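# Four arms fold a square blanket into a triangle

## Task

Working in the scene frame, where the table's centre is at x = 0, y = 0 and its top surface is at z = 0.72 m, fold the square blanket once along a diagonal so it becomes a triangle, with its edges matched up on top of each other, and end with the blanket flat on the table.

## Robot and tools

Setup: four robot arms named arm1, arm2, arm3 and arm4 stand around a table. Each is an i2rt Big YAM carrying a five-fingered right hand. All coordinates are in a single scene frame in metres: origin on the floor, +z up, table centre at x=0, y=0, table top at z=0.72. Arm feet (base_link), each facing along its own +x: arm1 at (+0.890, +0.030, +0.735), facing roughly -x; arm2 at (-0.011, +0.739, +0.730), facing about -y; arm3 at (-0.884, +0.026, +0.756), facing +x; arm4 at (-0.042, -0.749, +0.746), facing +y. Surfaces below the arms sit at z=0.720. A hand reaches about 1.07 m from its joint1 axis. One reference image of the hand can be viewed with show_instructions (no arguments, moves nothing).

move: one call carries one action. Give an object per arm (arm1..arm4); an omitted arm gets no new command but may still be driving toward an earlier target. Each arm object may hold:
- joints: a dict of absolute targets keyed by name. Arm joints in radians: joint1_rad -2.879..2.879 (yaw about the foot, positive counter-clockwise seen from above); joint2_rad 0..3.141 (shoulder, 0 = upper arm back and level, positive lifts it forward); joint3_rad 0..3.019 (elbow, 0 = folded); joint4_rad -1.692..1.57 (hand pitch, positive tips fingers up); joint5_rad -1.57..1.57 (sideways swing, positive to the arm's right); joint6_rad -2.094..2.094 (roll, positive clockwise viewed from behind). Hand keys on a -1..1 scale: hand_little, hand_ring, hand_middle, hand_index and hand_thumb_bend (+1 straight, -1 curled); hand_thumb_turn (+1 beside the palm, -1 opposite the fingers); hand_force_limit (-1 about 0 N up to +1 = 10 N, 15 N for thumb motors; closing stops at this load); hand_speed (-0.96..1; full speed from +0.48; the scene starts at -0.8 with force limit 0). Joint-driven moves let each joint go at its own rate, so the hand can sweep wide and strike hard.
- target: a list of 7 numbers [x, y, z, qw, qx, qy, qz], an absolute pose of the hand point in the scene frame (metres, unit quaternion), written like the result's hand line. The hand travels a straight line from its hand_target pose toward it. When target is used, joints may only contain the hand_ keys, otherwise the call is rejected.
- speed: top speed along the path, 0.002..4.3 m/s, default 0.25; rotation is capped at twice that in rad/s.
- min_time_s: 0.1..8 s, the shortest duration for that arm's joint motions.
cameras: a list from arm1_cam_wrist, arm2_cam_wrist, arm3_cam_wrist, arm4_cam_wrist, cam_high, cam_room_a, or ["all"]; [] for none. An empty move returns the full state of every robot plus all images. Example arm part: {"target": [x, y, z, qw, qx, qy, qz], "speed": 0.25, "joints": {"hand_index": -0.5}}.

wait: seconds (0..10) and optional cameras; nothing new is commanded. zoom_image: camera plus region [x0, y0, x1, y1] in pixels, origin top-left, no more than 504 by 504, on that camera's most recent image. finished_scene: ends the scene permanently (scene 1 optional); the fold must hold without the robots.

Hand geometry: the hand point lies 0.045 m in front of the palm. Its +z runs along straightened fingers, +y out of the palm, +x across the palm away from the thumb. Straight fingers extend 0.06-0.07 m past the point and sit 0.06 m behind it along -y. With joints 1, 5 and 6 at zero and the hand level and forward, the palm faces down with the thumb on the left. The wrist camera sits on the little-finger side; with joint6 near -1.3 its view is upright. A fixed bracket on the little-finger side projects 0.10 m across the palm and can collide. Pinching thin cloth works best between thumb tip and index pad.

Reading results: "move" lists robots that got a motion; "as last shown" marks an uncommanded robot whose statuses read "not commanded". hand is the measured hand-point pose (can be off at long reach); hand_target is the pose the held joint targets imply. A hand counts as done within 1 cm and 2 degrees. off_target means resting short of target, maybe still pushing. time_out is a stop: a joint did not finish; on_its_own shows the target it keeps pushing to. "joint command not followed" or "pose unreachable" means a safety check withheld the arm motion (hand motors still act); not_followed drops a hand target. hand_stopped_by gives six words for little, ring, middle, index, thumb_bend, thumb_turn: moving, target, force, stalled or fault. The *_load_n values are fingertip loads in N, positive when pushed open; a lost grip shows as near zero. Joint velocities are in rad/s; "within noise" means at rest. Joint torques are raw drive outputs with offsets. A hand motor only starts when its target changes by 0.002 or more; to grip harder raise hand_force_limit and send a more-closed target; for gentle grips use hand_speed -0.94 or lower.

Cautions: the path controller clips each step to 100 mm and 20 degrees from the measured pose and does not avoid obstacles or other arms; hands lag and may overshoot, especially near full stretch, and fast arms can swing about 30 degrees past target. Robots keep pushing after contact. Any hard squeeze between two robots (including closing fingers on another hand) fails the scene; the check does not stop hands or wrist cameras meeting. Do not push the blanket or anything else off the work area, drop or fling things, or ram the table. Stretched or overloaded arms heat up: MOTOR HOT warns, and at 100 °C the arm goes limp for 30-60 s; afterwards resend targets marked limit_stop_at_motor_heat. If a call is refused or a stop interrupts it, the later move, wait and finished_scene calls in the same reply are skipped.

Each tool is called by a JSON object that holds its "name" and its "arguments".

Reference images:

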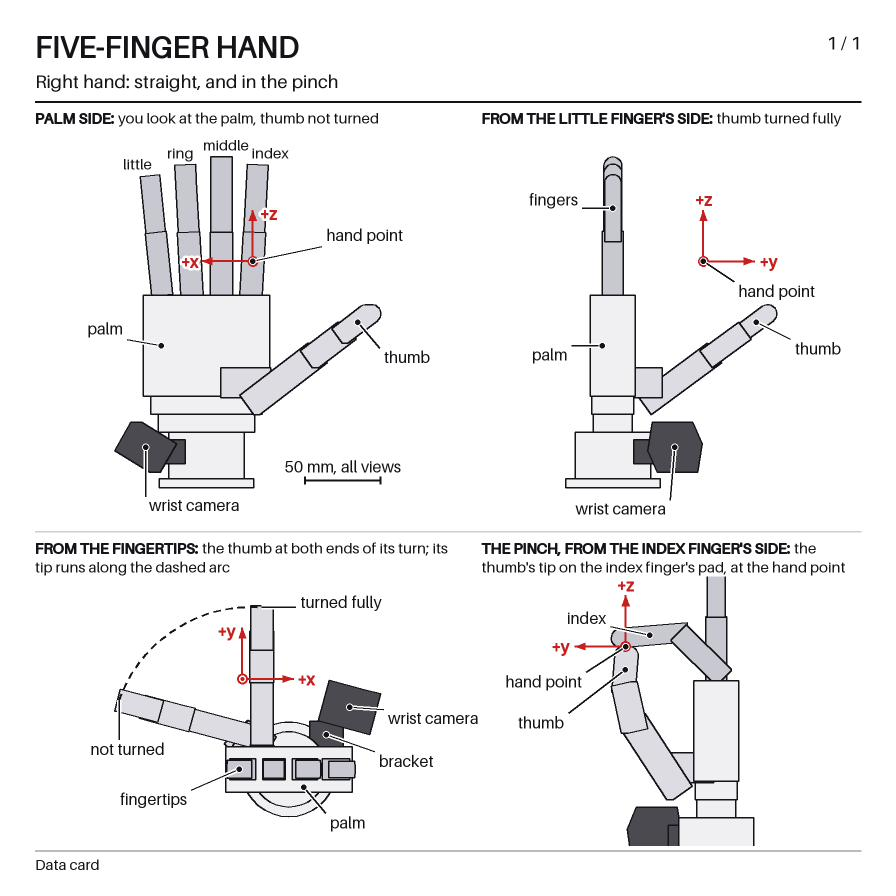

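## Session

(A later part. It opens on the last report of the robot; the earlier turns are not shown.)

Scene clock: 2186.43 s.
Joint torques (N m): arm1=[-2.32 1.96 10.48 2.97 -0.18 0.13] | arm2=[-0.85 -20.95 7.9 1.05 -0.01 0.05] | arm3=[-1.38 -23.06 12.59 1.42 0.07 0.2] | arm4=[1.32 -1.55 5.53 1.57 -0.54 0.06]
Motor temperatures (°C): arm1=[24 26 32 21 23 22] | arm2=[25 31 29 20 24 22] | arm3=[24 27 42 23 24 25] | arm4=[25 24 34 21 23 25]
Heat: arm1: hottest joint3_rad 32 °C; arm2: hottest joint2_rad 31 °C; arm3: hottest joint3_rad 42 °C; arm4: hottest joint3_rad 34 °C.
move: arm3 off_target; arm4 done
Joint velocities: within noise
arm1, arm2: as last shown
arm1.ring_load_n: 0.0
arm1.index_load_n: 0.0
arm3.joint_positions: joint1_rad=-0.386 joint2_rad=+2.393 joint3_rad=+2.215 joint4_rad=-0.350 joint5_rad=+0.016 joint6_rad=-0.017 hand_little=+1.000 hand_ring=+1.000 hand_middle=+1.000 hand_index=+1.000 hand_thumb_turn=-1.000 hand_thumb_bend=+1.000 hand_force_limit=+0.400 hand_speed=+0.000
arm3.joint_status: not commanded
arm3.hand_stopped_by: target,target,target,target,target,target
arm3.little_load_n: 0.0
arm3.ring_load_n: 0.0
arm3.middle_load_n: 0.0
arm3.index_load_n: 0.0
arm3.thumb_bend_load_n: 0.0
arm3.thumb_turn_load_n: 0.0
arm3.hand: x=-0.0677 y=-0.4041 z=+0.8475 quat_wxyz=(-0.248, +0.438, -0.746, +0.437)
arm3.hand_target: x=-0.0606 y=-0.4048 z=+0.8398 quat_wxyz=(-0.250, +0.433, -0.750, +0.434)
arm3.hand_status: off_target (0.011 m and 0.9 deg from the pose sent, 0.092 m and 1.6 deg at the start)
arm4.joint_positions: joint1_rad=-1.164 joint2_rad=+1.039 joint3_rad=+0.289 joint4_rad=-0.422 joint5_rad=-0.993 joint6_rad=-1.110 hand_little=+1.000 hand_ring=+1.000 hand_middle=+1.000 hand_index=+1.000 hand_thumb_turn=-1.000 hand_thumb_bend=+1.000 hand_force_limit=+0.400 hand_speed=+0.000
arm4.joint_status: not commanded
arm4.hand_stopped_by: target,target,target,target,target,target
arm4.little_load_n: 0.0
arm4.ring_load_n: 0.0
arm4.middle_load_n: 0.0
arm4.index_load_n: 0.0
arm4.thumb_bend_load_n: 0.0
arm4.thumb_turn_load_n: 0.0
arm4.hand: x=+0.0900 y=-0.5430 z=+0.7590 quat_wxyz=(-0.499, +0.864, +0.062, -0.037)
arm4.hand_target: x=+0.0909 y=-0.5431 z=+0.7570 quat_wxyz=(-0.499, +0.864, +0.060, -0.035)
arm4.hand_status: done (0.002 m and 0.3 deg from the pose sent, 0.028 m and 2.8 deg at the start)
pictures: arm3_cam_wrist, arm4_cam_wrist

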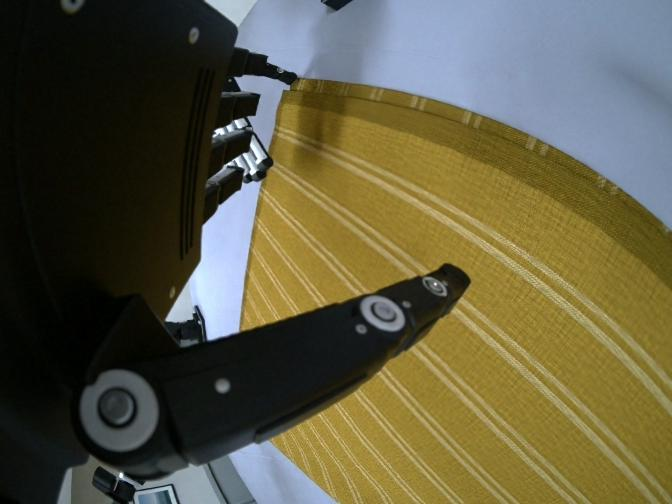

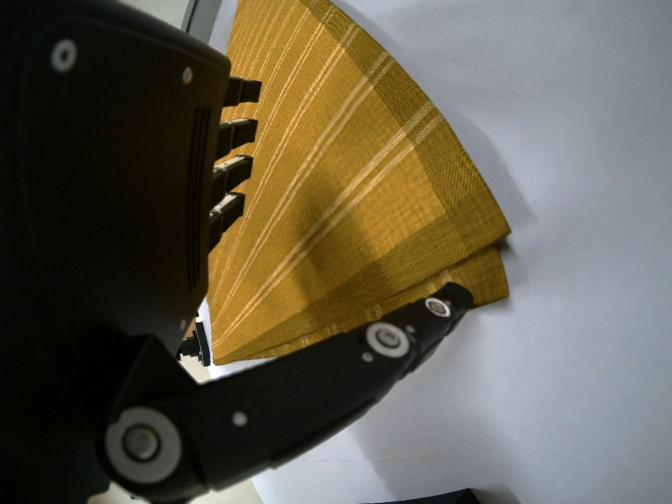

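{"name": "move", "arguments": {"arm4": {"target": [0.097, -0.545, 0.738, 0.49879, -0.8639, -0.06038, 0.03486], "speed": 0.05}, "arm3": {"target": [-0.06, -0.41, 0.785, 0.25, -0.43301, 0.75, -0.43301], "speed": 0.08}, "cameras": []}}

{"name": "move", "arguments": {"arm3": {"target": [-0.06, -0.41, 0.733, 0.25, -0.43301, 0.75, -0.43301], "speed": 0.06}, "arm4": {"target": [0.115, -0.553, 0.738, 0.49879, -0.8639, -0.06038, 0.03486], "speed": 0.05}, "cameras": ["cam_high"]}}

{"name": "move", "arguments": {"arm3": {"target": [-0.115, -0.436, 0.733, 0.25, -0.43301, 0.75, -0.43301], "speed": 0.05}, "cameras": ["arm3_cam_wrist", "arm4_cam_wrist", "cam_high"]}}

Scene clock: 2195.27 s.
Joint torques (N m): arm1=[-2.32 1.73 10.45 3.02 -0.19 0.1] | arm2=[-0.79 -20.66 7.87 1.07 -0.01 0.06] | arm3=[-1.26 -24.18 10.24 2.21 -0.1 0.15] | arm4=[0.79 -0.79 4.77 2.02 0.12 -0.43]
Motor temperatures (°C): arm1=[24 26 32 21 23 22] | arm2=[25 31 29 20 24 22] | arm3=[24 28 42 23 24 25] | arm4=[25 24 33 22 23 25]
Heat: arm1: hottest joint3_rad 32 °C; arm2: hottest joint2_rad 31 °C; arm3: hottest joint3_rad 42 °C; arm4: hottest joint3_rad 33 °C.
move: arm3 off_target; arm4 off_target
Joint velocities: within noise
arm1, arm2: as last shown
arm1.little_load_n: 0.5
arm3.joint_positions: joint1_rad=-0.386 joint2_rad=+2.447 joint3_rad=+2.200 joint4_rad=-0.278 joint5_rad=+0.013 joint6_rad=-0.017 hand_little=+1.000 hand_ring=+1.000 hand_middle=+1.000 hand_index=+1.000 hand_thumb_turn=-1.000 hand_thumb_bend=+1.000 hand_force_limit=+0.400 hand_speed=+0.000
arm3.joint_status: not commanded
arm3.hand_stopped_by: target,target,target,target,target,target
arm3.little_load_n: 0.0
arm3.ring_load_n: 0.0
arm3.middle_load_n: 0.0
arm3.index_load_n: 0.0
arm3.thumb_bend_load_n: 0.0
arm3.thumb_turn_load_n: 0.0
arm3.hand: x=-0.0619 y=-0.4064 z=+0.8046 quat_wxyz=(-0.249, +0.438, -0.745, +0.438)
arm3.hand_target: x=-0.0609 y=-0.4096 z=+0.7852 quat_wxyz=(-0.250, +0.433, -0.750, +0.433)
arm3.hand_status: off_target (0.020 m and 0.9 deg from the pose sent, 0.063 m and 0.9 deg at the start)
arm4.joint_positions: joint1_rad=-1.179 joint2_rad=+1.114 joint3_rad=+0.286 joint4_rad=-0.356 joint5_rad=-1.018 joint6_rad=-1.102 hand_little=+1.000 hand_ring=+1.000 hand_middle=+1.000 hand_index=+1.000 hand_thumb_turn=-1.000 hand_thumb_bend=+1.000 hand_force_limit=+0.400 hand_speed=+0.000
arm4.joint_status: not commanded
arm4.hand_stopped_by: target,target,target,target,target,target
arm4.little_load_n: 0.0
arm4.ring_load_n: 0.0
arm4.middle_load_n: 0.0
arm4.index_load_n: 0.0
arm4.thumb_bend_load_n: 0.0
arm4.thumb_turn_load_n: 3.5
arm4.hand: x=+0.0937 y=-0.5409 z=+0.7503 quat_wxyz=(-0.507, +0.859, +0.052, -0.045)
arm4.hand_target: x=+0.0965 y=-0.5456 z=+0.7392 quat_wxyz=(-0.498, +0.864, +0.060, -0.035)
arm4.hand_status: off_target (0.013 m and 1.8 deg from the pose sent, 0.022 m and 0.3 deg at the start)

Scene clock: 2196.80 s.
Joint torques (N m): arm1=[-2.14 1.67 10.48 3.06 -0.18 0.12] | arm2=[-0.79 -20.84 7.92 0.98 0.01 0.03] | arm3=[-1.85 -22.12 8.75 2.26 0 0.15] | arm4=[-0.09 -0.67 6.26 0.96 1.03 -0.93]
Motor temperatures (°C): arm1=[24 26 32 21 23 22] | arm2=[25 31 29 20 24 22] | arm3=[24 28 42 23 24 25] | arm4=[25 24 33 22 23 25]
Heat: arm1: hottest joint3_rad 32 °C; arm2: hottest joint2_rad 31 °C; arm3: hottest joint3_rad 42 °C; arm4: hottest joint3_rad 33 °C.
move: arm3 off_target; arm4 off_target
Joint velocities: within noise
arm1, arm2: as last shown
arm1.little_load_n: 0.0
arm1.middle_load_n: -0.5
arm3.joint_positions: joint1_rad=-0.386 joint2_rad=+2.475 joint3_rad=+2.174 joint4_rad=-0.186 joint5_rad=+0.011 joint6_rad=-0.015 hand_little=+1.000 hand_ring=+1.000 hand_middle=+1.000 hand_index=+1.000 hand_thumb_turn=-1.000 hand_thumb_bend=+1.000 hand_force_limit=+0.400 hand_speed=+0.000
arm3.joint_status: not commanded
arm3.hand_stopped_by: target,target,target,target,target,target
arm3.little_load_n: 0.0
arm3.ring_load_n: 0.0
arm3.middle_load_n: 0.0
arm3.index_load_n: 0.0
arm3.thumb_bend_load_n: 0.0
arm3.thumb_turn_load_n: 0.0
arm3.hand: x=-0.0557 y=-0.4090 z=+0.7835 quat_wxyz=(-0.258, +0.432, -0.737, +0.451)
arm3.hand_target: x=-0.0628 y=-0.4085 z=+0.7343 quat_wxyz=(-0.250, +0.433, -0.750, +0.433)
arm3.hand_status: off_target (0.051 m and 2.7 deg from the pose sent, 0.072 m and 0.9 deg at the start)
arm4.joint_positions: joint1_rad=-1.231 joint2_rad=+1.171 joint3_rad=+0.316 joint4_rad=-0.420 joint5_rad=-1.059 joint6_rad=-1.164 hand_little=+1.000 hand_ring=+1.000 hand_middle=+1.000 hand_index=+1.000 hand_thumb_turn=-1.000 hand_thumb_bend=+0.999 hand_force_limit=+0.400 hand_speed=+0.000
arm4.joint_status: not commanded
arm4.hand_stopped_by: target,target,target,target,target,target
arm4.little_load_n: 0.0
arm4.ring_load_n: 0.0
arm4.middle_load_n: 0.0
arm4.index_load_n: 0.0
arm4.thumb_bend_load_n: -6.0
arm4.thumb_turn_load_n: 7.0
arm4.hand: x=+0.0983 y=-0.5461 z=+0.7506 quat_wxyz=(-0.513, +0.855, +0.037, -0.063)
arm4.hand_target: x=+0.1140 y=-0.5536 z=+0.7399 quat_wxyz=(-0.498, +0.865, +0.059, -0.034)
arm4.hand_status: off_target (0.022 m and 4.6 deg from the pose sent, 0.027 m and 1.8 deg at the start)

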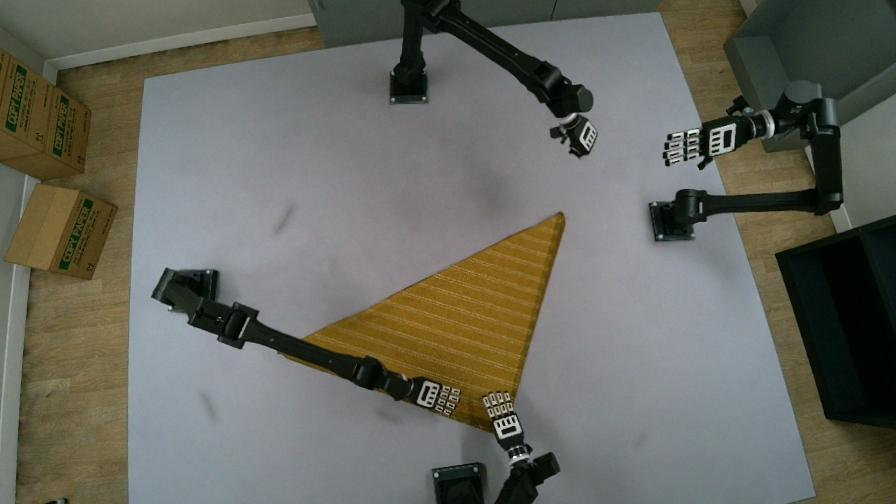

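Scene clock: 2198.53 s.
Joint torques (N m): arm1=[-2.37 1.79 10.4 3.04 -0.2 0.11] | arm2=[-1.08 -20.72 7.9 1.03 -0.01 0.07] | arm3=[-2.78 -22.48 6.98 1.61 0.16 -0.17] | arm4=[-0.67 -0.56 6.22 0.95 1.05 -0.96]
Motor temperatures (°C): arm1=[24 26 32 21 23 22] | arm2=[25 31 29 20 24 22] | arm3=[24 28 42 23 24 25] | arm4=[25 24 33 22 23 25]
Heat: arm1: hottest joint3_rad 32 °C; arm2: hottest joint2_rad 31 °C; arm3: hottest joint3_rad 42 °C; arm4: hottest joint3_rad 33 °C.
move: arm3 off_target
Joint velocities: within noise
arm1.joint_positions: joint1_rad=-0.225 joint2_rad=+0.645 joint3_rad=+1.432 joint4_rad=-1.154 joint5_rad=-0.283 joint6_rad=-1.069 hand_little=+1.000 hand_ring=+1.000 hand_middle=+1.000 hand_index=+1.000 hand_thumb_turn=+1.000 hand_thumb_bend=+1.000 hand_force_limit=+0.000 hand_speed=-0.800
arm1.joint_status: not commanded
arm1.hand_stopped_by: target,target,target,target,target,target
arm1.little_load_n: 0.0
arm1.ring_load_n: 0.0
arm1.middle_load_n: 0.0
arm1.index_load_n: 0.0
arm1.thumb_bend_load_n: 0.0
arm1.thumb_turn_load_n: 0.0
arm1.hand: x=+0.6381 y=+0.0969 z=+1.2699 quat_wxyz=(-0.551, +0.255, +0.778, -0.164)
arm1.hand_target: x=+0.6396 y=+0.0964 z=+1.2821 quat_wxyz=(-0.562, +0.251, +0.771, -0.163)
arm1.hand_status: not commanded
arm2.joint_positions: joint1_rad=+0.859 joint2_rad=+1.763 joint3_rad=+1.778 joint4_rad=-0.695 joint5_rad=-0.090 joint6_rad=-0.102 hand_little=-0.900 hand_ring=-0.900 hand_middle=-0.150 hand_index=-0.150 hand_thumb_turn=-1.000 hand_thumb_bend=+1.000 hand_force_limit=+0.300 hand_speed=-0.700
arm2.joint_status: not commanded
arm2.hand_stopped_by: target,target,target,target,target,target
arm2.little_load_n: 0.0
arm2.ring_load_n: 0.0
arm2.middle_load_n: 0.0
arm2.index_load_n: 0.0
arm2.thumb_bend_load_n: 0.0
arm2.thumb_turn_load_n: 0.0
arm2.hand: x=+0.4988 y=+0.2442 z=+1.0097 quat_wxyz=(-0.179, +0.387, -0.814, +0.395)
arm2.hand_target: x=+0.5000 y=+0.2501 z=+1.0001 quat_wxyz=(-0.179, +0.384, -0.821, +0.383)
arm2.hand_status: not commanded
arm3.joint_positions: joint1_rad=-0.434 joint2_rad=+2.396 joint3_rad=+2.004 joint4_rad=-0.073 joint5_rad=-0.050 joint6_rad=-0.015 hand_little=+1.000 hand_ring=+1.000 hand_middle=+1.000 hand_index=+1.000 hand_thumb_turn=-1.000 hand_thumb_bend=+0.999 hand_force_limit=+0.400 hand_speed=+0.000
arm3.joint_status: not commanded
arm3.hand_stopped_by: target,target,target,target,target,target
arm3.little_load_n: 0.0
arm3.ring_load_n: 0.0
arm3.middle_load_n: 0.0
arm3.index_load_n: 0.0
arm3.thumb_bend_load_n: -3.0
arm3.thumb_turn_load_n: 2.0
arm3.hand: x=-0.0923 y=-0.4249 z=+0.7820 quat_wxyz=(-0.275, +0.425, -0.734, +0.453)
arm3.hand_target: x=-0.1156 y=-0.4346 z=+0.7341 quat_wxyz=(-0.251, +0.433, -0.750, +0.433)
arm3.hand_status: off_target (0.055 m and 4.2 deg from the pose sent, 0.082 m and 2.7 deg at the start)
arm4: as last shown
arm4.joint_positions: joint1_rad=-1.231 joint2_rad=+1.172 joint3_rad=+0.316 joint4_rad=-0.420 joint5_rad=-1.059 joint6_rad=-1.165 hand_little=+1.000 hand_ring=+1.000 hand_middle=+1.000 hand_index=+1.000 hand_thumb_turn=-1.000 hand_thumb_bend=+0.999 hand_force_limit=+0.400 hand_speed=+0.000
arm4.thumb_bend_load_n: -6.5
arm4.thumb_turn_load_n: 7.5
arm4.hand: x=+0.0983 y=-0.5461 z=+0.7506 quat_wxyz=(-0.514, +0.855, +0.037, -0.063)

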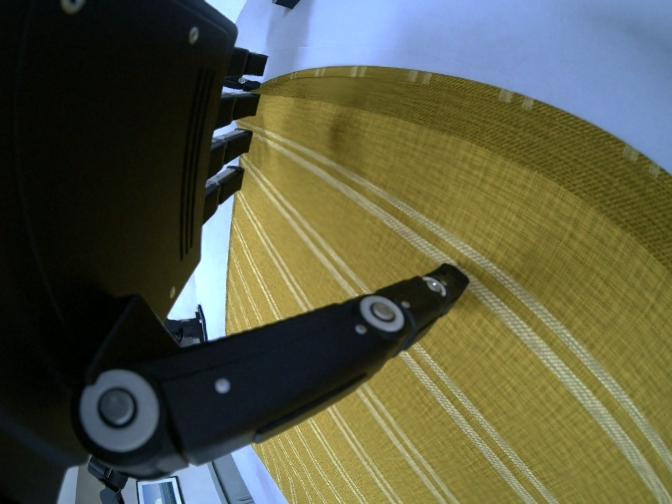

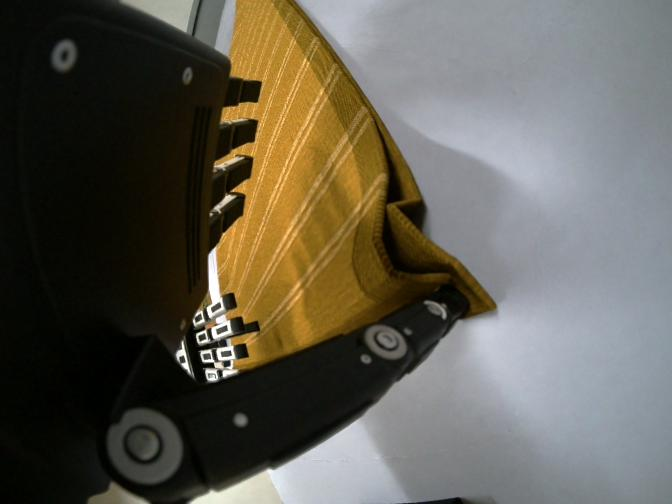

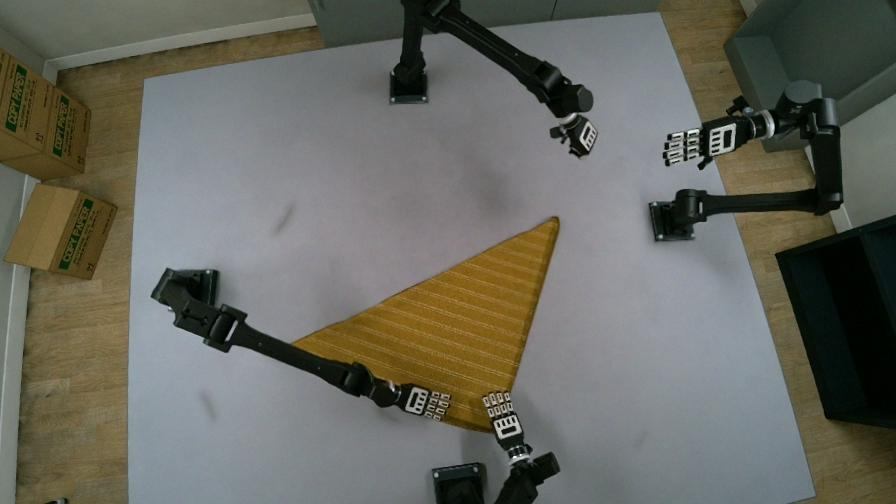

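{"name": "move", "arguments": {"arm3": {"target": [-0.12, -0.436, 0.83, 0.25, -0.43301, 0.75, -0.43301], "speed": 0.08}, "cameras": []}}

{"name": "move", "arguments": {"arm4": {"target": [0.115, -0.553, 0.80, 0.49879, -0.8639, -0.06038, 0.03486], "speed": 0.08}, "cameras": ["arm4_cam_wrist", "cam_high"]}}

{"name": "zoom_image", "arguments": {"camera": "arm4_cam_wrist", "region": [380, 180, 600, 340]}}

Scene clock: 2205.33 s.
Joint torques (N m): arm1=[-2.2 1.79 10.44 2.97 -0.2 0.12] | arm2=[-1.26 -20.78 8.01 1.03 0.02 0.07] | arm3=[-1.49 -24.53 11.36 1.39 0.05 -0.14] | arm4=[-0.38 -0.85 6.26 1.03 1.05 -0.95]
Motor temperatures (°C): arm1=[24 26 32 21 23 22] | arm2=[25 31 29 20 24 22] | arm3=[24 28 41 23 24 25] | arm4=[25 24 33 21 23 25]
Heat: arm1: hottest joint3_rad 32 °C; arm2: hottest joint2_rad 31 °C; arm3: hottest joint3_rad 41 °C; arm4: hottest joint3_rad 33 °C.
move: arm3 off_target
Joint velocities: within noise
arm1, arm2, arm4: as last shown
arm2.ring_load_n: 0.5
arm2.thumb_turn_load_n: -0.5
arm3.joint_positions: joint1_rad=-0.454 joint2_rad=+2.309 joint3_rad=+1.996 joint4_rad=-0.232 joint5_rad=-0.049 joint6_rad=-0.022 hand_little=+1.000 hand_ring=+1.000 hand_middle=+1.000 hand_index=+1.000 hand_thumb_turn=-1.000 hand_thumb_bend=+1.000 hand_force_limit=+0.400 hand_speed=+0.000
arm3.joint_status: not commanded
arm3.hand_stopped_by: target,target,target,target,target,target
arm3.little_load_n: 0.0
arm3.ring_load_n: 0.0
arm3.middle_load_n: 0.0
arm3.index_load_n: 0.0
arm3.thumb_bend_load_n: 0.0
arm3.thumb_turn_load_n: 0.0
arm3.hand: x=-0.1222 y=-0.4287 z=+0.8205 quat_wxyz=(-0.253, +0.430, -0.755, +0.426)
arm3.hand_target: x=-0.1203 y=-0.4359 z=+0.8301 quat_wxyz=(-0.250, +0.433, -0.750, +0.433)
arm3.hand_status: off_target (0.012 m and 1.2 deg from the pose sent, 0.056 m and 4.2 deg at the start)
arm4.thumb_bend_load_n: -6.0
arm4.thumb_turn_load_n: 7.0
arm4.hand: x=+0.0983 y=-0.5462 z=+0.7506 quat_wxyz=(-0.514, +0.855, +0.037, -0.063)
arm4.hand_target: x=+0.1140 y=-0.5537 z=+0.7399 quat_wxyz=(-0.498, +0.865, +0.059, -0.034)

Scene clock: 2206.87 s.
Joint torques (N m): arm1=[-2.26 1.85 10.41 3 -0.2 0.11] | arm2=[-0.62 -20.66 7.91 1.11 0.01 0.05] | arm3=[-1.38 -24.53 11.32 1.32 0.03 -0.14] | arm4=[0.62 -3.66 9.47 0.38 -0.7 -0.15]
Motor temperatures (°C): arm1=[24 26 32 21 23 22] | arm2=[25 31 29 20 24 22] | arm3=[24 28 41 23 24 25] | arm4=[25 24 33 21 23 25]
Heat: arm1: hottest joint3_rad 32 °C; arm2: hottest joint2_rad 31 °C; arm3: hottest joint3_rad 41 °C; arm4: hottest joint3_rad 33 °C.
move: arm4 off_target
Joint velocities: within noise
arm1, arm2, arm3: as last shown
arm2.ring_load_n: 0.0
arm2.thumb_turn_load_n: 0.0
arm4.joint_positions: joint1_rad=-1.237 joint2_rad=+1.013 joint3_rad=+0.374 joint4_rad=-0.688 joint5_rad=-1.017 joint6_rad=-1.239 hand_little=+1.000 hand_ring=+1.000 hand_middle=+1.000 hand_index=+1.000 hand_thumb_turn=-1.000 hand_thumb_bend=+1.000 hand_force_limit=+0.400 hand_speed=+0.000
arm4.joint_status: not commanded
arm4.hand_stopped_by: target,target,target,target,target,target
arm4.little_load_n: 0.0
arm4.ring_load_n: 0.0
arm4.middle_load_n: 0.0
arm4.index_load_n: 0.0
arm4.thumb_bend_load_n: 0.0
arm4.thumb_turn_load_n: 0.0
arm4.hand: x=+0.0954 y=-0.5567 z=+0.7849 quat_wxyz=(-0.494, +0.866, +0.051, -0.056)
arm4.hand_target: x=+0.1145 y=-0.5529 z=+0.7998 quat_wxyz=(-0.499, +0.864, +0.060, -0.035)
arm4.hand_status: off_target (0.025 m and 2.7 deg from the pose sent, 0.053 m and 4.6 deg at the start)

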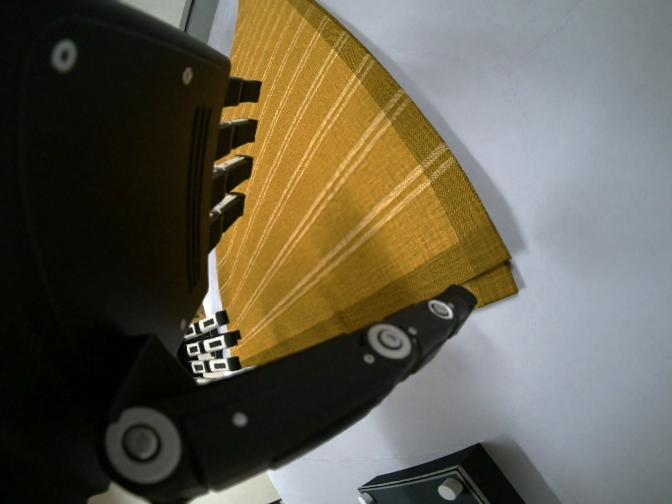

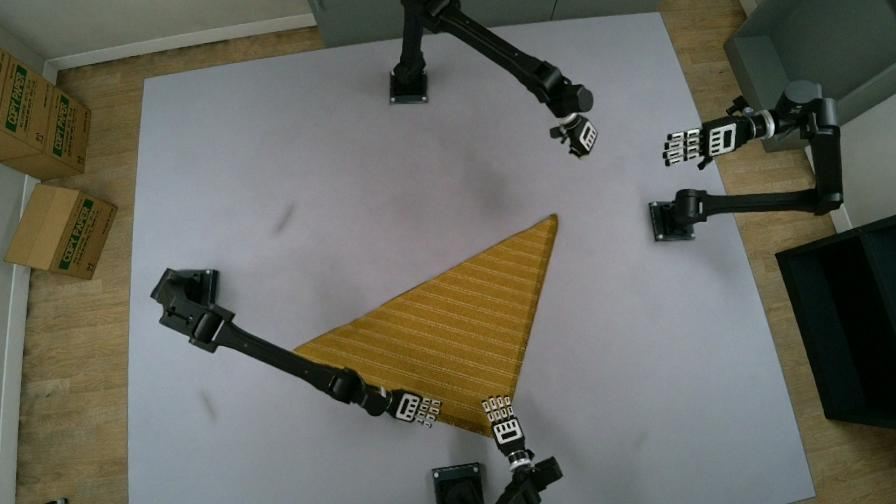

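Scaled by 2.291 from the camera's image (finer frame: 960x720).

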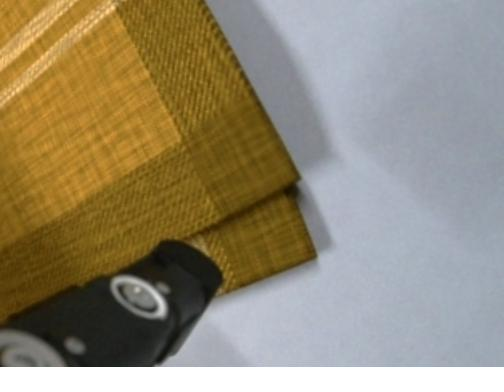

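{"name": "move", "arguments": {"arm4": {"target": [0.094, -0.562, 0.758, 0.49879, -0.8639, -0.06038, 0.03486], "speed": 0.06}, "arm3": {"target": [-0.07, -0.41, 0.84, 0.25, -0.43301, 0.75, -0.43301], "speed": 0.1}, "cameras": ["arm4_cam_wrist"]}}

{"name": "zoom_image", "arguments": {"camera": "arm4_cam_wrist", "region": [380, 180, 600, 340]}}

Scene clock: 2216.13 s.
Joint torques (N m): arm1=[-2.49 1.44 10.43 3.02 -0.19 0.12] | arm2=[-0.79 -20.66 8.03 1.03 0 0.03] | arm3=[-1.26 -23.18 12.72 1.4 0.03 0.18] | arm4=[0.79 -1.67 5.5 1.36 -0.83 -0.13]
Motor temperatures (°C): arm1=[24 25 32 21 23 22] | arm2=[25 31 29 20 24 22] | arm3=[24 29 42 23 24 25] | arm4=[25 24 33 21 23 25]
Heat: arm1: hottest joint3_rad 32 °C; arm2: hottest joint2_rad 31 °C; arm3: hottest joint3_rad 42 °C; arm4: hottest joint3_rad 33 °C.
move: arm3 off_target; arm4 done
Joint velocities: within noise
arm1, arm2: as last shown
arm2.ring_load_n: 0.5
arm2.middle_load_n: 0.5
arm3.joint_positions: joint1_rad=-0.396 joint2_rad=+2.369 joint3_rad=+2.170 joint4_rad=-0.330 joint5_rad=+0.005 joint6_rad=-0.022 hand_little=+1.000 hand_ring=+1.000 hand_middle=+1.000 hand_index=+1.000 hand_thumb_turn=-1.000 hand_thumb_bend=+1.000 hand_force_limit=+0.400 hand_speed=+0.000
arm3.joint_status: not commanded
arm3.hand_stopped_by: target,target,target,target,target,target
arm3.little_load_n: 0.0
arm3.ring_load_n: 0.0
arm3.middle_load_n: 0.0
arm3.index_load_n: -0.5
arm3.thumb_bend_load_n: 0.0
arm3.thumb_turn_load_n: 0.0
arm3.hand: x=-0.0772 y=-0.4072 z=+0.8474 quat_wxyz=(-0.248, +0.438, -0.746, +0.436)
arm3.hand_target: x=-0.0705 y=-0.4096 z=+0.8400 quat_wxyz=(-0.250, +0.433, -0.750, +0.433)
arm3.hand_status: off_target (0.011 m and 0.9 deg from the pose sent, 0.059 m and 1.1 deg at the start)
arm4.joint_positions: joint1_rad=-1.252 joint2_rad=+1.048 joint3_rad=+0.310 joint4_rad=-0.577 joint5_rad=-1.018 joint6_rad=-1.267 hand_little=+1.000 hand_ring=+1.000 hand_middle=+1.000 hand_index=+1.000 hand_thumb_turn=-1.000 hand_thumb_bend=+1.000 hand_force_limit=+0.400 hand_speed=+0.000
arm4.joint_status: not commanded
arm4.hand_stopped_by: target,target,target,target,target,target
arm4.little_load_n: 0.0
arm4.ring_load_n: 0.0
arm4.middle_load_n: 0.0
arm4.index_load_n: 0.0
arm4.thumb_bend_load_n: 0.0
arm4.thumb_turn_load_n: 0.0
arm4.hand: x=+0.0913 y=-0.5615 z=+0.7598 quat_wxyz=(-0.496, +0.865, +0.060, -0.041)
arm4.hand_target: x=+0.0940 y=-0.5621 z=+0.7581 quat_wxyz=(-0.499, +0.864, +0.060, -0.035)
arm4.hand_status: done (0.003 m and 0.8 deg from the pose sent, 0.027 m and 2.7 deg at the start)

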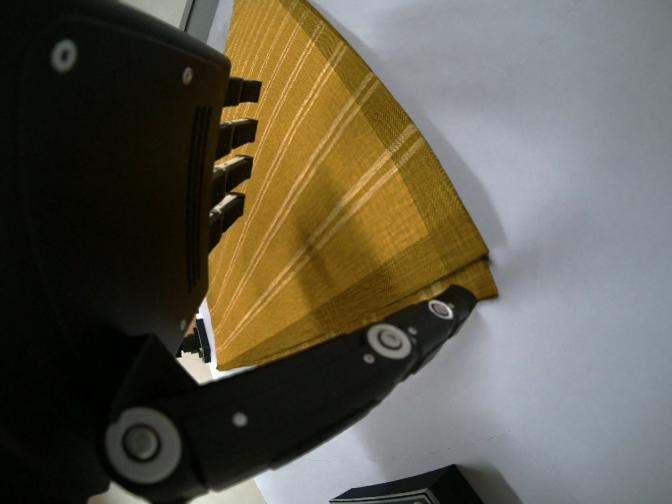

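Scaled by 2.291 from the camera's image (finer frame: 960x720).

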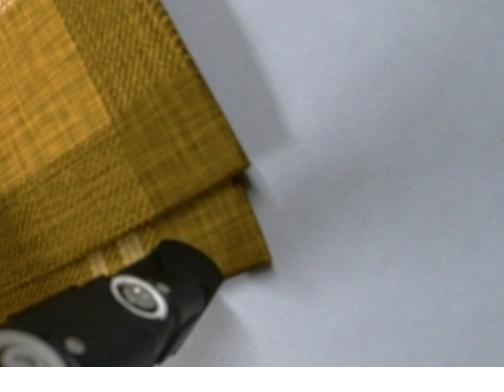

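{"name": "move", "arguments": {"arm4": {"target": [0.098, -0.564, 0.738, 0.49879, -0.8639, -0.06038, 0.03486], "speed": 0.05}, "arm3": {"target": [-0.07, -0.412, 0.785, 0.25, -0.43301, 0.75, -0.43301], "speed": 0.08}, "cameras": []}}

{"name": "move", "arguments": {"arm3": {"target": [-0.07, -0.412, 0.733, 0.25, -0.43301, 0.75, -0.43301], "speed": 0.06}, "arm4": {"target": [0.110, -0.570, 0.738, 0.49879, -0.8639, -0.06038, 0.03486], "speed": 0.05}, "cameras": ["arm4_cam_wrist"]}}

{"name": "move", "arguments": {"arm3": {"target": [-0.115, -0.433, 0.733, 0.25, -0.43301, 0.75, -0.43301], "speed": 0.05}, "cameras": ["arm4_cam_wrist", "cam_high"]}}

{"name": "move", "arguments": {"arm3": {"target": [-0.12, -0.433, 0.84, 0.25, -0.43301, 0.75, -0.43301], "speed": 0.08}, "cameras": []}}

{"name": "move", "arguments": {"arm4": {"target": [0.110, -0.570, 0.80, 0.49879, -0.8639, -0.06038, 0.03486], "speed": 0.08}, "cameras": ["arm4_cam_wrist", "cam_high"]}}

{"name": "zoom_image", "arguments": {"camera": "arm4_cam_wrist", "region": [380, 180, 600, 340]}}

Scene clock: 2226.10 s.
Joint torques (N m): arm1=[-2.37 1.67 10.44 2.99 -0.22 0.1] | arm2=[-0.97 -20.72 7.91 0.99 0.01 0.06] | arm3=[-1.44 -23.3 10.09 2.29 -0.03 0.14] | arm4=[0.32 -0.79 4.37 1.95 -0.05 -0.42]
Motor temperatures (°C): arm1=[24 25 32 21 23 22] | arm2=[25 31 29 20 24 22] | arm3=[24 29 43 23 24 25] | arm4=[25 24 33 21 23 25]
Heat: arm1: hottest joint3_rad 32 °C; arm2: hottest joint2_rad 31 °C; arm3: hottest joint3_rad 43 °C; arm4: hottest joint3_rad 33 °C.
move: arm3 off_target; arm4 off_target
Joint velocities: within noise
arm1, arm2: as last shown
arm2.ring_load_n: 0.0
arm2.middle_load_n: 0.0
arm3.joint_positions: joint1_rad=-0.396 joint2_rad=+2.420 joint3_rad=+2.150 joint4_rad=-0.254 joint5_rad=+0.005 joint6_rad=-0.022 hand_little=+1.000 hand_ring=+1.000 hand_middle=+1.000 hand_index=+1.000 hand_thumb_turn=-1.000 hand_thumb_bend=+1.000 hand_force_limit=+0.400 hand_speed=+0.000
arm3.joint_status: not commanded
arm3.hand_stopped_by: target,target,target,target,target,target
arm3.little_load_n: 0.0
arm3.ring_load_n: 0.0
arm3.middle_load_n: 0.0
arm3.index_load_n: 0.0
arm3.thumb_bend_load_n: 0.0
arm3.thumb_turn_load_n: 0.0
arm3.hand: x=-0.0723 y=-0.4096 z=+0.8046 quat_wxyz=(-0.249, +0.438, -0.745, +0.438)
arm3.hand_target: x=-0.0707 y=-0.4114 z=+0.7852 quat_wxyz=(-0.250, +0.433, -0.750, +0.433)
arm3.hand_status: off_target (0.020 m and 0.9 deg from the pose sent, 0.063 m and 0.9 deg at the start)
arm4.joint_positions: joint1_rad=-1.273 joint2_rad=+1.120 joint3_rad=+0.303 joint4_rad=-0.511 joint5_rad=-1.043 joint6_rad=-1.272 hand_little=+1.000 hand_ring=+1.000 hand_middle=+1.000 hand_index=+1.000 hand_thumb_turn=-1.000 hand_thumb_bend=+1.000 hand_force_limit=+0.400 hand_speed=+0.000
arm4.joint_status: not commanded
arm4.hand_stopped_by: target,target,target,target,target,target
arm4.little_load_n: 0.0
arm4.ring_load_n: 0.0
arm4.middle_load_n: 0.0
arm4.index_load_n: -0.5
arm4.thumb_bend_load_n: 0.5
arm4.thumb_turn_load_n: 3.0
arm4.hand: x=+0.0957 y=-0.5605 z=+0.7498 quat_wxyz=(-0.505, +0.860, +0.051, -0.044)
arm4.hand_target: x=+0.0974 y=-0.5646 z=+0.7391 quat_wxyz=(-0.499, +0.864, +0.060, -0.035)
arm4.hand_status: off_target (0.013 m and 1.7 deg from the pose sent, 0.023 m and 0.8 deg at the start)

Scene clock: 2227.53 s.
Joint torques (N m): arm1=[-2.32 1.73 10.44 2.91 -0.19 0.11] | arm2=[-0.97 -20.25 7.95 1.09 0.01 0.03] | arm3=[-1.73 -21.83 8.68 2.33 0.03 0.12] | arm4=[0.15 -0.5 5.76 0.95 0.62 -0.88]
Motor temperatures (°C): arm1=[24 25 32 21 23 22] | arm2=[25 31 29 20 24 22] | arm3=[24 29 43 23 24 25] | arm4=[25 24 33 21 23 25]
Heat: arm1: hottest joint3_rad 32 °C; arm2: hottest joint2_rad 31 °C; arm3: hottest joint3_rad 43 °C; arm4: hottest joint3_rad 33 °C.
move: arm3 off_target; arm4 off_target
Joint velocities: within noise
arm1, arm2: as last shown
arm3.joint_positions: joint1_rad=-0.396 joint2_rad=+2.449 joint3_rad=+2.125 joint4_rad=-0.162 joint5_rad=+0.003 joint6_rad=-0.020 hand_little=+1.000 hand_ring=+1.000 hand_middle=+1.000 hand_index=+1.000 hand_thumb_turn=-1.000 hand_thumb_bend=+1.000 hand_force_limit=+0.400 hand_speed=+0.000
arm3.joint_status: not commanded
arm3.hand_stopped_by: target,target,target,target,target,target
arm3.little_load_n: 0.0
arm3.ring_load_n: 0.0
arm3.middle_load_n: 0.0
arm3.index_load_n: 0.0
arm3.thumb_bend_load_n: 0.5
arm3.thumb_turn_load_n: 0.0
arm3.hand: x=-0.0661 y=-0.4122 z=+0.7831 quat_wxyz=(-0.258, +0.432, -0.737, +0.451)
arm3.hand_target: x=-0.0727 y=-0.4103 z=+0.7341 quat_wxyz=(-0.250, +0.433, -0.750, +0.433)
arm3.hand_status: off_target (0.050 m and 2.7 deg from the pose sent, 0.072 m and 0.9 deg at the start)
arm4.joint_positions: joint1_rad=-1.309 joint2_rad=+1.162 joint3_rad=+0.321 joint4_rad=-0.547 joint5_rad=-1.066 joint6_rad=-1.306 hand_little=+1.000 hand_ring=+1.000 hand_middle=+1.000 hand_index=+1.000 hand_thumb_turn=-1.000 hand_thumb_bend=+0.999 hand_force_limit=+0.400 hand_speed=+0.000
arm4.joint_status: not commanded
arm4.hand_stopped_by: target,target,target,target,target,target
arm4.little_load_n: 0.0
arm4.ring_load_n: 0.0
arm4.middle_load_n: -0.5
arm4.index_load_n: 0.0
arm4.thumb_bend_load_n: -1.5
arm4.thumb_turn_load_n: 5.5
arm4.hand: x=+0.0994 y=-0.5640 z=+0.7500 quat_wxyz=(-0.511, +0.857, +0.036, -0.054)
arm4.hand_target: x=+0.1092 y=-0.5704 z=+0.7395 quat_wxyz=(-0.498, +0.864, +0.060, -0.034)
arm4.hand_status: off_target (0.017 m and 3.9 deg from the pose sent, 0.021 m and 1.7 deg at the start)

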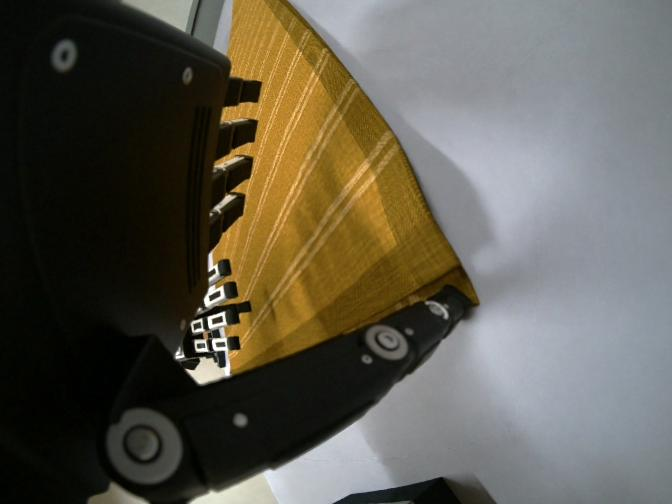

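Scene clock: 2229.03 s.
Joint torques (N m): arm1=[-2.37 1.79 10.51 2.96 -0.2 0.11] | arm2=[-1.08 -20.72 7.92 0.99 0.02 0.01] | arm3=[-3.19 -22.42 7.12 1.52 0.17 -0.12] | arm4=[0.56 -1.08 5.81 1.2 0.62 -0.87]
Motor temperatures (°C): arm1=[24 25 32 21 23 22] | arm2=[25 31 29 20 24 22] | arm3=[24 29 42 23 24 25] | arm4=[25 24 33 21 23 25]
Heat: arm1: hottest joint3_rad 32 °C; arm2: hottest joint2_rad 31 °C; arm3: hottest joint3_rad 42 °C; arm4: hottest joint3_rad 33 °C.
move: arm3 off_target
Joint velocities: within noise
arm1, arm2, arm4: as last shown
arm3.joint_positions: joint1_rad=-0.432 joint2_rad=+2.391 joint3_rad=+1.994 joint4_rad=-0.069 joint5_rad=-0.047 joint6_rad=-0.020 hand_little=+1.000 hand_ring=+1.000 hand_middle=+1.000 hand_index=+1.000 hand_thumb_turn=-1.000 hand_thumb_bend=+0.999 hand_force_limit=+0.400 hand_speed=+0.000
arm3.joint_status: not commanded
arm3.hand_stopped_by: target,target,target,target,target,target
arm3.little_load_n: 0.0
arm3.ring_load_n: 0.0
arm3.middle_load_n: 0.0
arm3.index_load_n: 0.0
arm3.thumb_bend_load_n: -2.5
arm3.thumb_turn_load_n: 2.0
arm3.hand: x=-0.0932 y=-0.4230 z=+0.7820 quat_wxyz=(-0.273, +0.427, -0.733, +0.454)
arm3.hand_target: x=-0.1158 y=-0.4317 z=+0.7342 quat_wxyz=(-0.250, +0.433, -0.750, +0.433)
arm3.hand_status: off_target (0.055 m and 4.1 deg from the pose sent, 0.073 m and 2.7 deg at the start)
arm4.little_load_n: -0.5
arm4.middle_load_n: 0.0
arm4.thumb_bend_load_n: -2.0
arm4.hand_target: x=+0.1093 y=-0.5704 z=+0.7395 quat_wxyz=(-0.498, +0.864, +0.060, -0.034)

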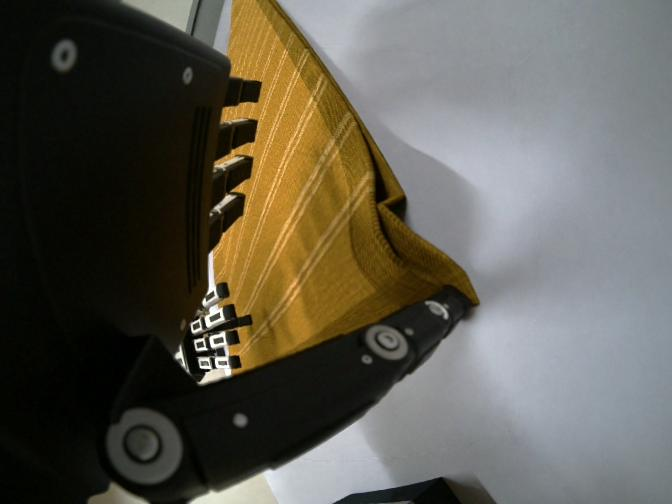

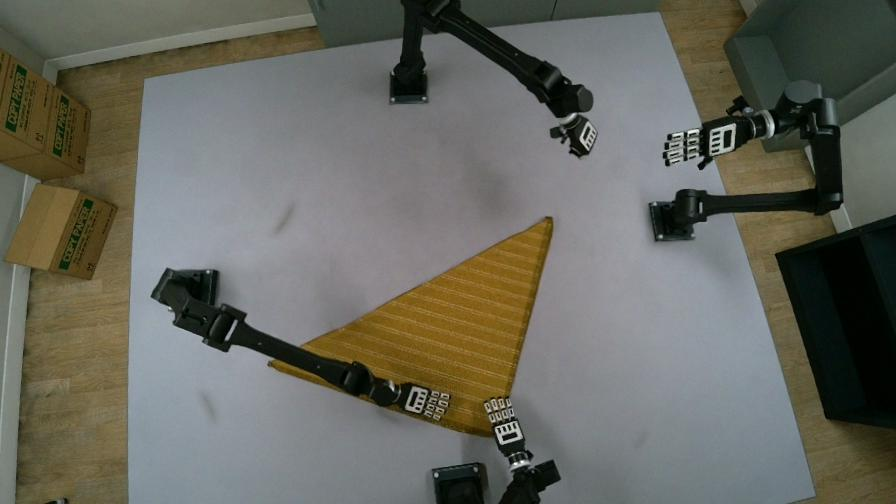

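Scene clock: 2230.87 s.
Joint torques (N m): arm1=[-1.96 1.73 10.52 2.97 -0.18 0.11] | arm2=[-1.08 -20.78 7.97 1.01 0 0.06] | arm3=[-1.38 -24.06 12.07 1.35 0.07 -0.15] | arm4=[0.44 -0.38 5.85 0.98 0.59 -0.86]
Motor temperatures (°C): arm1=[24 25 32 21 23 22] | arm2=[25 31 29 20 24 22] | arm3=[24 30 42 23 24 25] | arm4=[25 24 33 21 23 25]
Heat: arm1: hottest joint3_rad 32 °C; arm2: hottest joint2_rad 31 °C; arm3: hottest joint3_rad 42 °C; arm4: hottest joint3_rad 33 °C.
move: arm3 off_target
Joint velocities: within noise
arm1, arm2, arm4: as last shown
arm3.joint_positions: joint1_rad=-0.451 joint2_rad=+2.297 joint3_rad=+1.987 joint4_rad=-0.246 joint5_rad=-0.046 joint6_rad=-0.021 hand_little=+1.000 hand_ring=+1.000 hand_middle=+1.000 hand_index=+1.000 hand_thumb_turn=-1.000 hand_thumb_bend=+1.000 hand_force_limit=+0.400 hand_speed=+0.000
arm3.joint_status: not commanded
arm3.hand_stopped_by: target,target,target,target,target,target
arm3.little_load_n: 0.0
arm3.ring_load_n: 0.0
arm3.middle_load_n: 0.0
arm3.index_load_n: 0.0
arm3.thumb_bend_load_n: 0.0
arm3.thumb_turn_load_n: 0.5
arm3.hand: x=-0.1244 y=-0.4239 z=+0.8238 quat_wxyz=(-0.251, +0.431, -0.757, +0.422)
arm3.hand_target: x=-0.1205 y=-0.4327 z=+0.8403 quat_wxyz=(-0.250, +0.433, -0.750, +0.433)
arm3.hand_status: off_target (0.019 m and 1.6 deg from the pose sent, 0.065 m and 4.1 deg at the start)
arm4.joint_positions: joint1_rad=-1.310 joint2_rad=+1.162 joint3_rad=+0.321 joint4_rad=-0.547 joint5_rad=-1.066 joint6_rad=-1.306 hand_little=+1.000 hand_ring=+1.000 hand_middle=+1.000 hand_index=+1.000 hand_thumb_turn=-1.000 hand_thumb_bend=+0.999 hand_force_limit=+0.400 hand_speed=+0.000
arm4.little_load_n: 0.0
arm4.index_load_n: -0.5
arm4.thumb_turn_load_n: 6.0
arm4.hand: x=+0.0995 y=-0.5640 z=+0.7500 quat_wxyz=(-0.511, +0.857, +0.036, -0.054)
arm4.hand_target: x=+0.1094 y=-0.5704 z=+0.7395 quat_wxyz=(-0.498, +0.864, +0.060, -0.034)

Scene clock: 2232.40 s.
Joint torques (N m): arm1=[-2.37 1.61 10.44 3.02 -0.19 0.11] | arm2=[-0.85 -20.84 7.91 1.06 0 0.05] | arm3=[-1.61 -24.47 12.01 1.33 0.04 -0.15] | arm4=[0.73 -2.73 9.37 0.24 -0.7 -0.11]
Motor temperatures (°C): arm1=[24 25 32 21 23 22] | arm2=[25 31 29 20 24 22] | arm3=[24 30 42 23 24 25] | arm4=[25 24 33 21 23 25]
Heat: arm1: hottest joint3_rad 32 °C; arm2: hottest joint2_rad 31 °C; arm3: hottest joint3_rad 42 °C; arm4: hottest joint3_rad 33 °C.
move: arm4 off_target
Joint velocities: within noise
arm1.joint_positions: joint1_rad=-0.225 joint2_rad=+0.645 joint3_rad=+1.432 joint4_rad=-1.154 joint5_rad=-0.283 joint6_rad=-1.069 hand_little=+1.000 hand_ring=+1.000 hand_middle=+1.000 hand_index=+1.000 hand_thumb_turn=+1.000 hand_thumb_bend=+1.000 hand_force_limit=+0.000 hand_speed=-0.800
arm1.joint_status: not commanded
arm1.hand_stopped_by: target,target,target,target,target,target
arm1.little_load_n: 0.0
arm1.ring_load_n: 0.0
arm1.middle_load_n: 0.0
arm1.index_load_n: 0.0
arm1.thumb_bend_load_n: -0.5
arm1.thumb_turn_load_n: 0.0
arm1.hand: x=+0.6381 y=+0.0969 z=+1.2699 quat_wxyz=(-0.551, +0.255, +0.778, -0.164)
arm1.hand_target: x=+0.6396 y=+0.0964 z=+1.2821 quat_wxyz=(-0.562, +0.251, +0.771, -0.163)
arm1.hand_status: not commanded
arm2.joint_positions: joint1_rad=+0.859 joint2_rad=+1.763 joint3_rad=+1.778 joint4_rad=-0.695 joint5_rad=-0.090 joint6_rad=-0.102 hand_little=-0.900 hand_ring=-0.900 hand_middle=-0.150 hand_index=-0.150 hand_thumb_turn=-1.000 hand_thumb_bend=+1.000 hand_force_limit=+0.300 hand_speed=-0.700
arm2.joint_status: not commanded
arm2.hand_stopped_by: target,target,target,target,target,target
arm2.little_load_n: 0.0
arm2.ring_load_n: 0.0
arm2.middle_load_n: 0.0
arm2.index_load_n: 0.0
arm2.thumb_bend_load_n: 0.0
arm2.thumb_turn_load_n: 0.0
arm2.hand: x=+0.4988 y=+0.2442 z=+1.0097 quat_wxyz=(-0.179, +0.387, -0.814, +0.395)
arm2.hand_target: x=+0.5000 y=+0.2501 z=+1.0001 quat_wxyz=(-0.179, +0.384, -0.821, +0.383)
arm2.hand_status: not commanded
arm3: as last shown
arm3.thumb_turn_load_n: 0.0
arm4.joint_positions: joint1_rad=-1.310 joint2_rad=+1.003 joint3_rad=+0.376 joint4_rad=-0.813 joint5_rad=-1.035 joint6_rad=-1.373 hand_little=+1.000 hand_ring=+1.000 hand_middle=+1.000 hand_index=+1.000 hand_thumb_turn=-1.000 hand_thumb_bend=+1.000 hand_force_limit=+0.400 hand_speed=+0.000
arm4.joint_status: not commanded
arm4.hand_stopped_by: target,target,target,target,target,target
arm4.little_load_n: 0.0
arm4.ring_load_n: 0.0
arm4.middle_load_n: 0.0
arm4.index_load_n: 0.0
arm4.thumb_bend_load_n: 0.0
arm4.thumb_turn_load_n: 0.0
arm4.hand: x=+0.0907 y=-0.5724 z=+0.7859 quat_wxyz=(-0.495, +0.865, +0.051, -0.056)
arm4.hand_target: x=+0.1095 y=-0.5698 z=+0.7997 quat_wxyz=(-0.499, +0.864, +0.060, -0.035)
arm4.hand_status: off_target (0.024 m and 2.6 deg from the pose sent, 0.052 m and 3.9 deg at the start)

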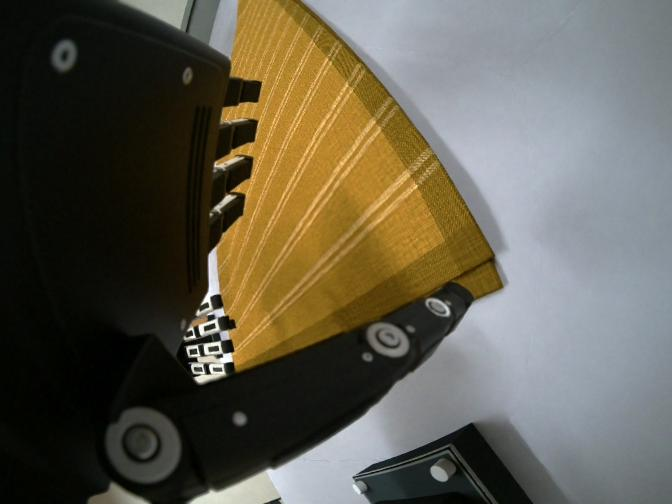

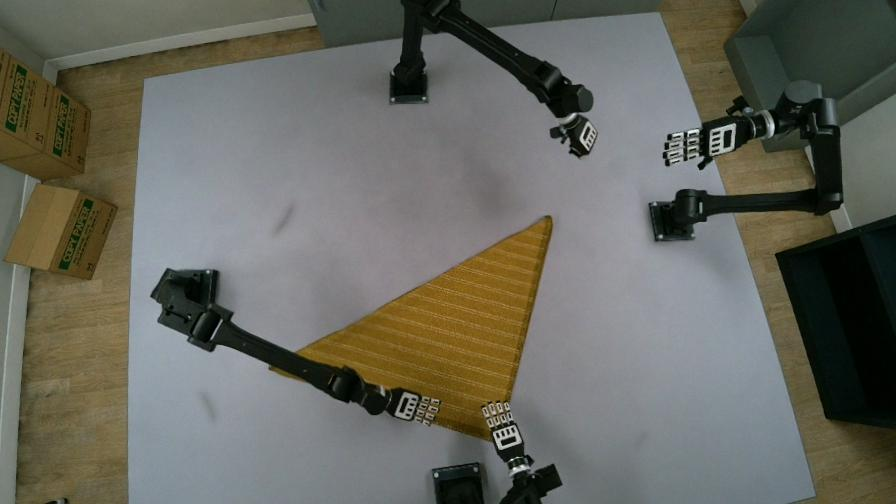

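Scaled by 2.291 from the camera's image (finer frame: 960x720).

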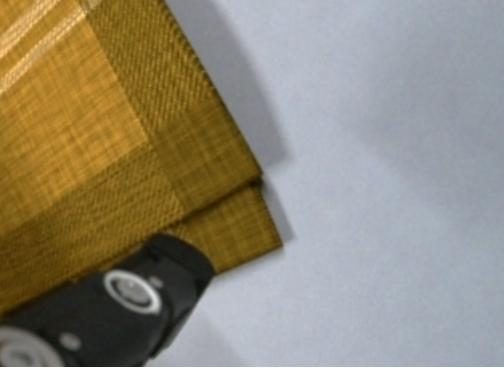

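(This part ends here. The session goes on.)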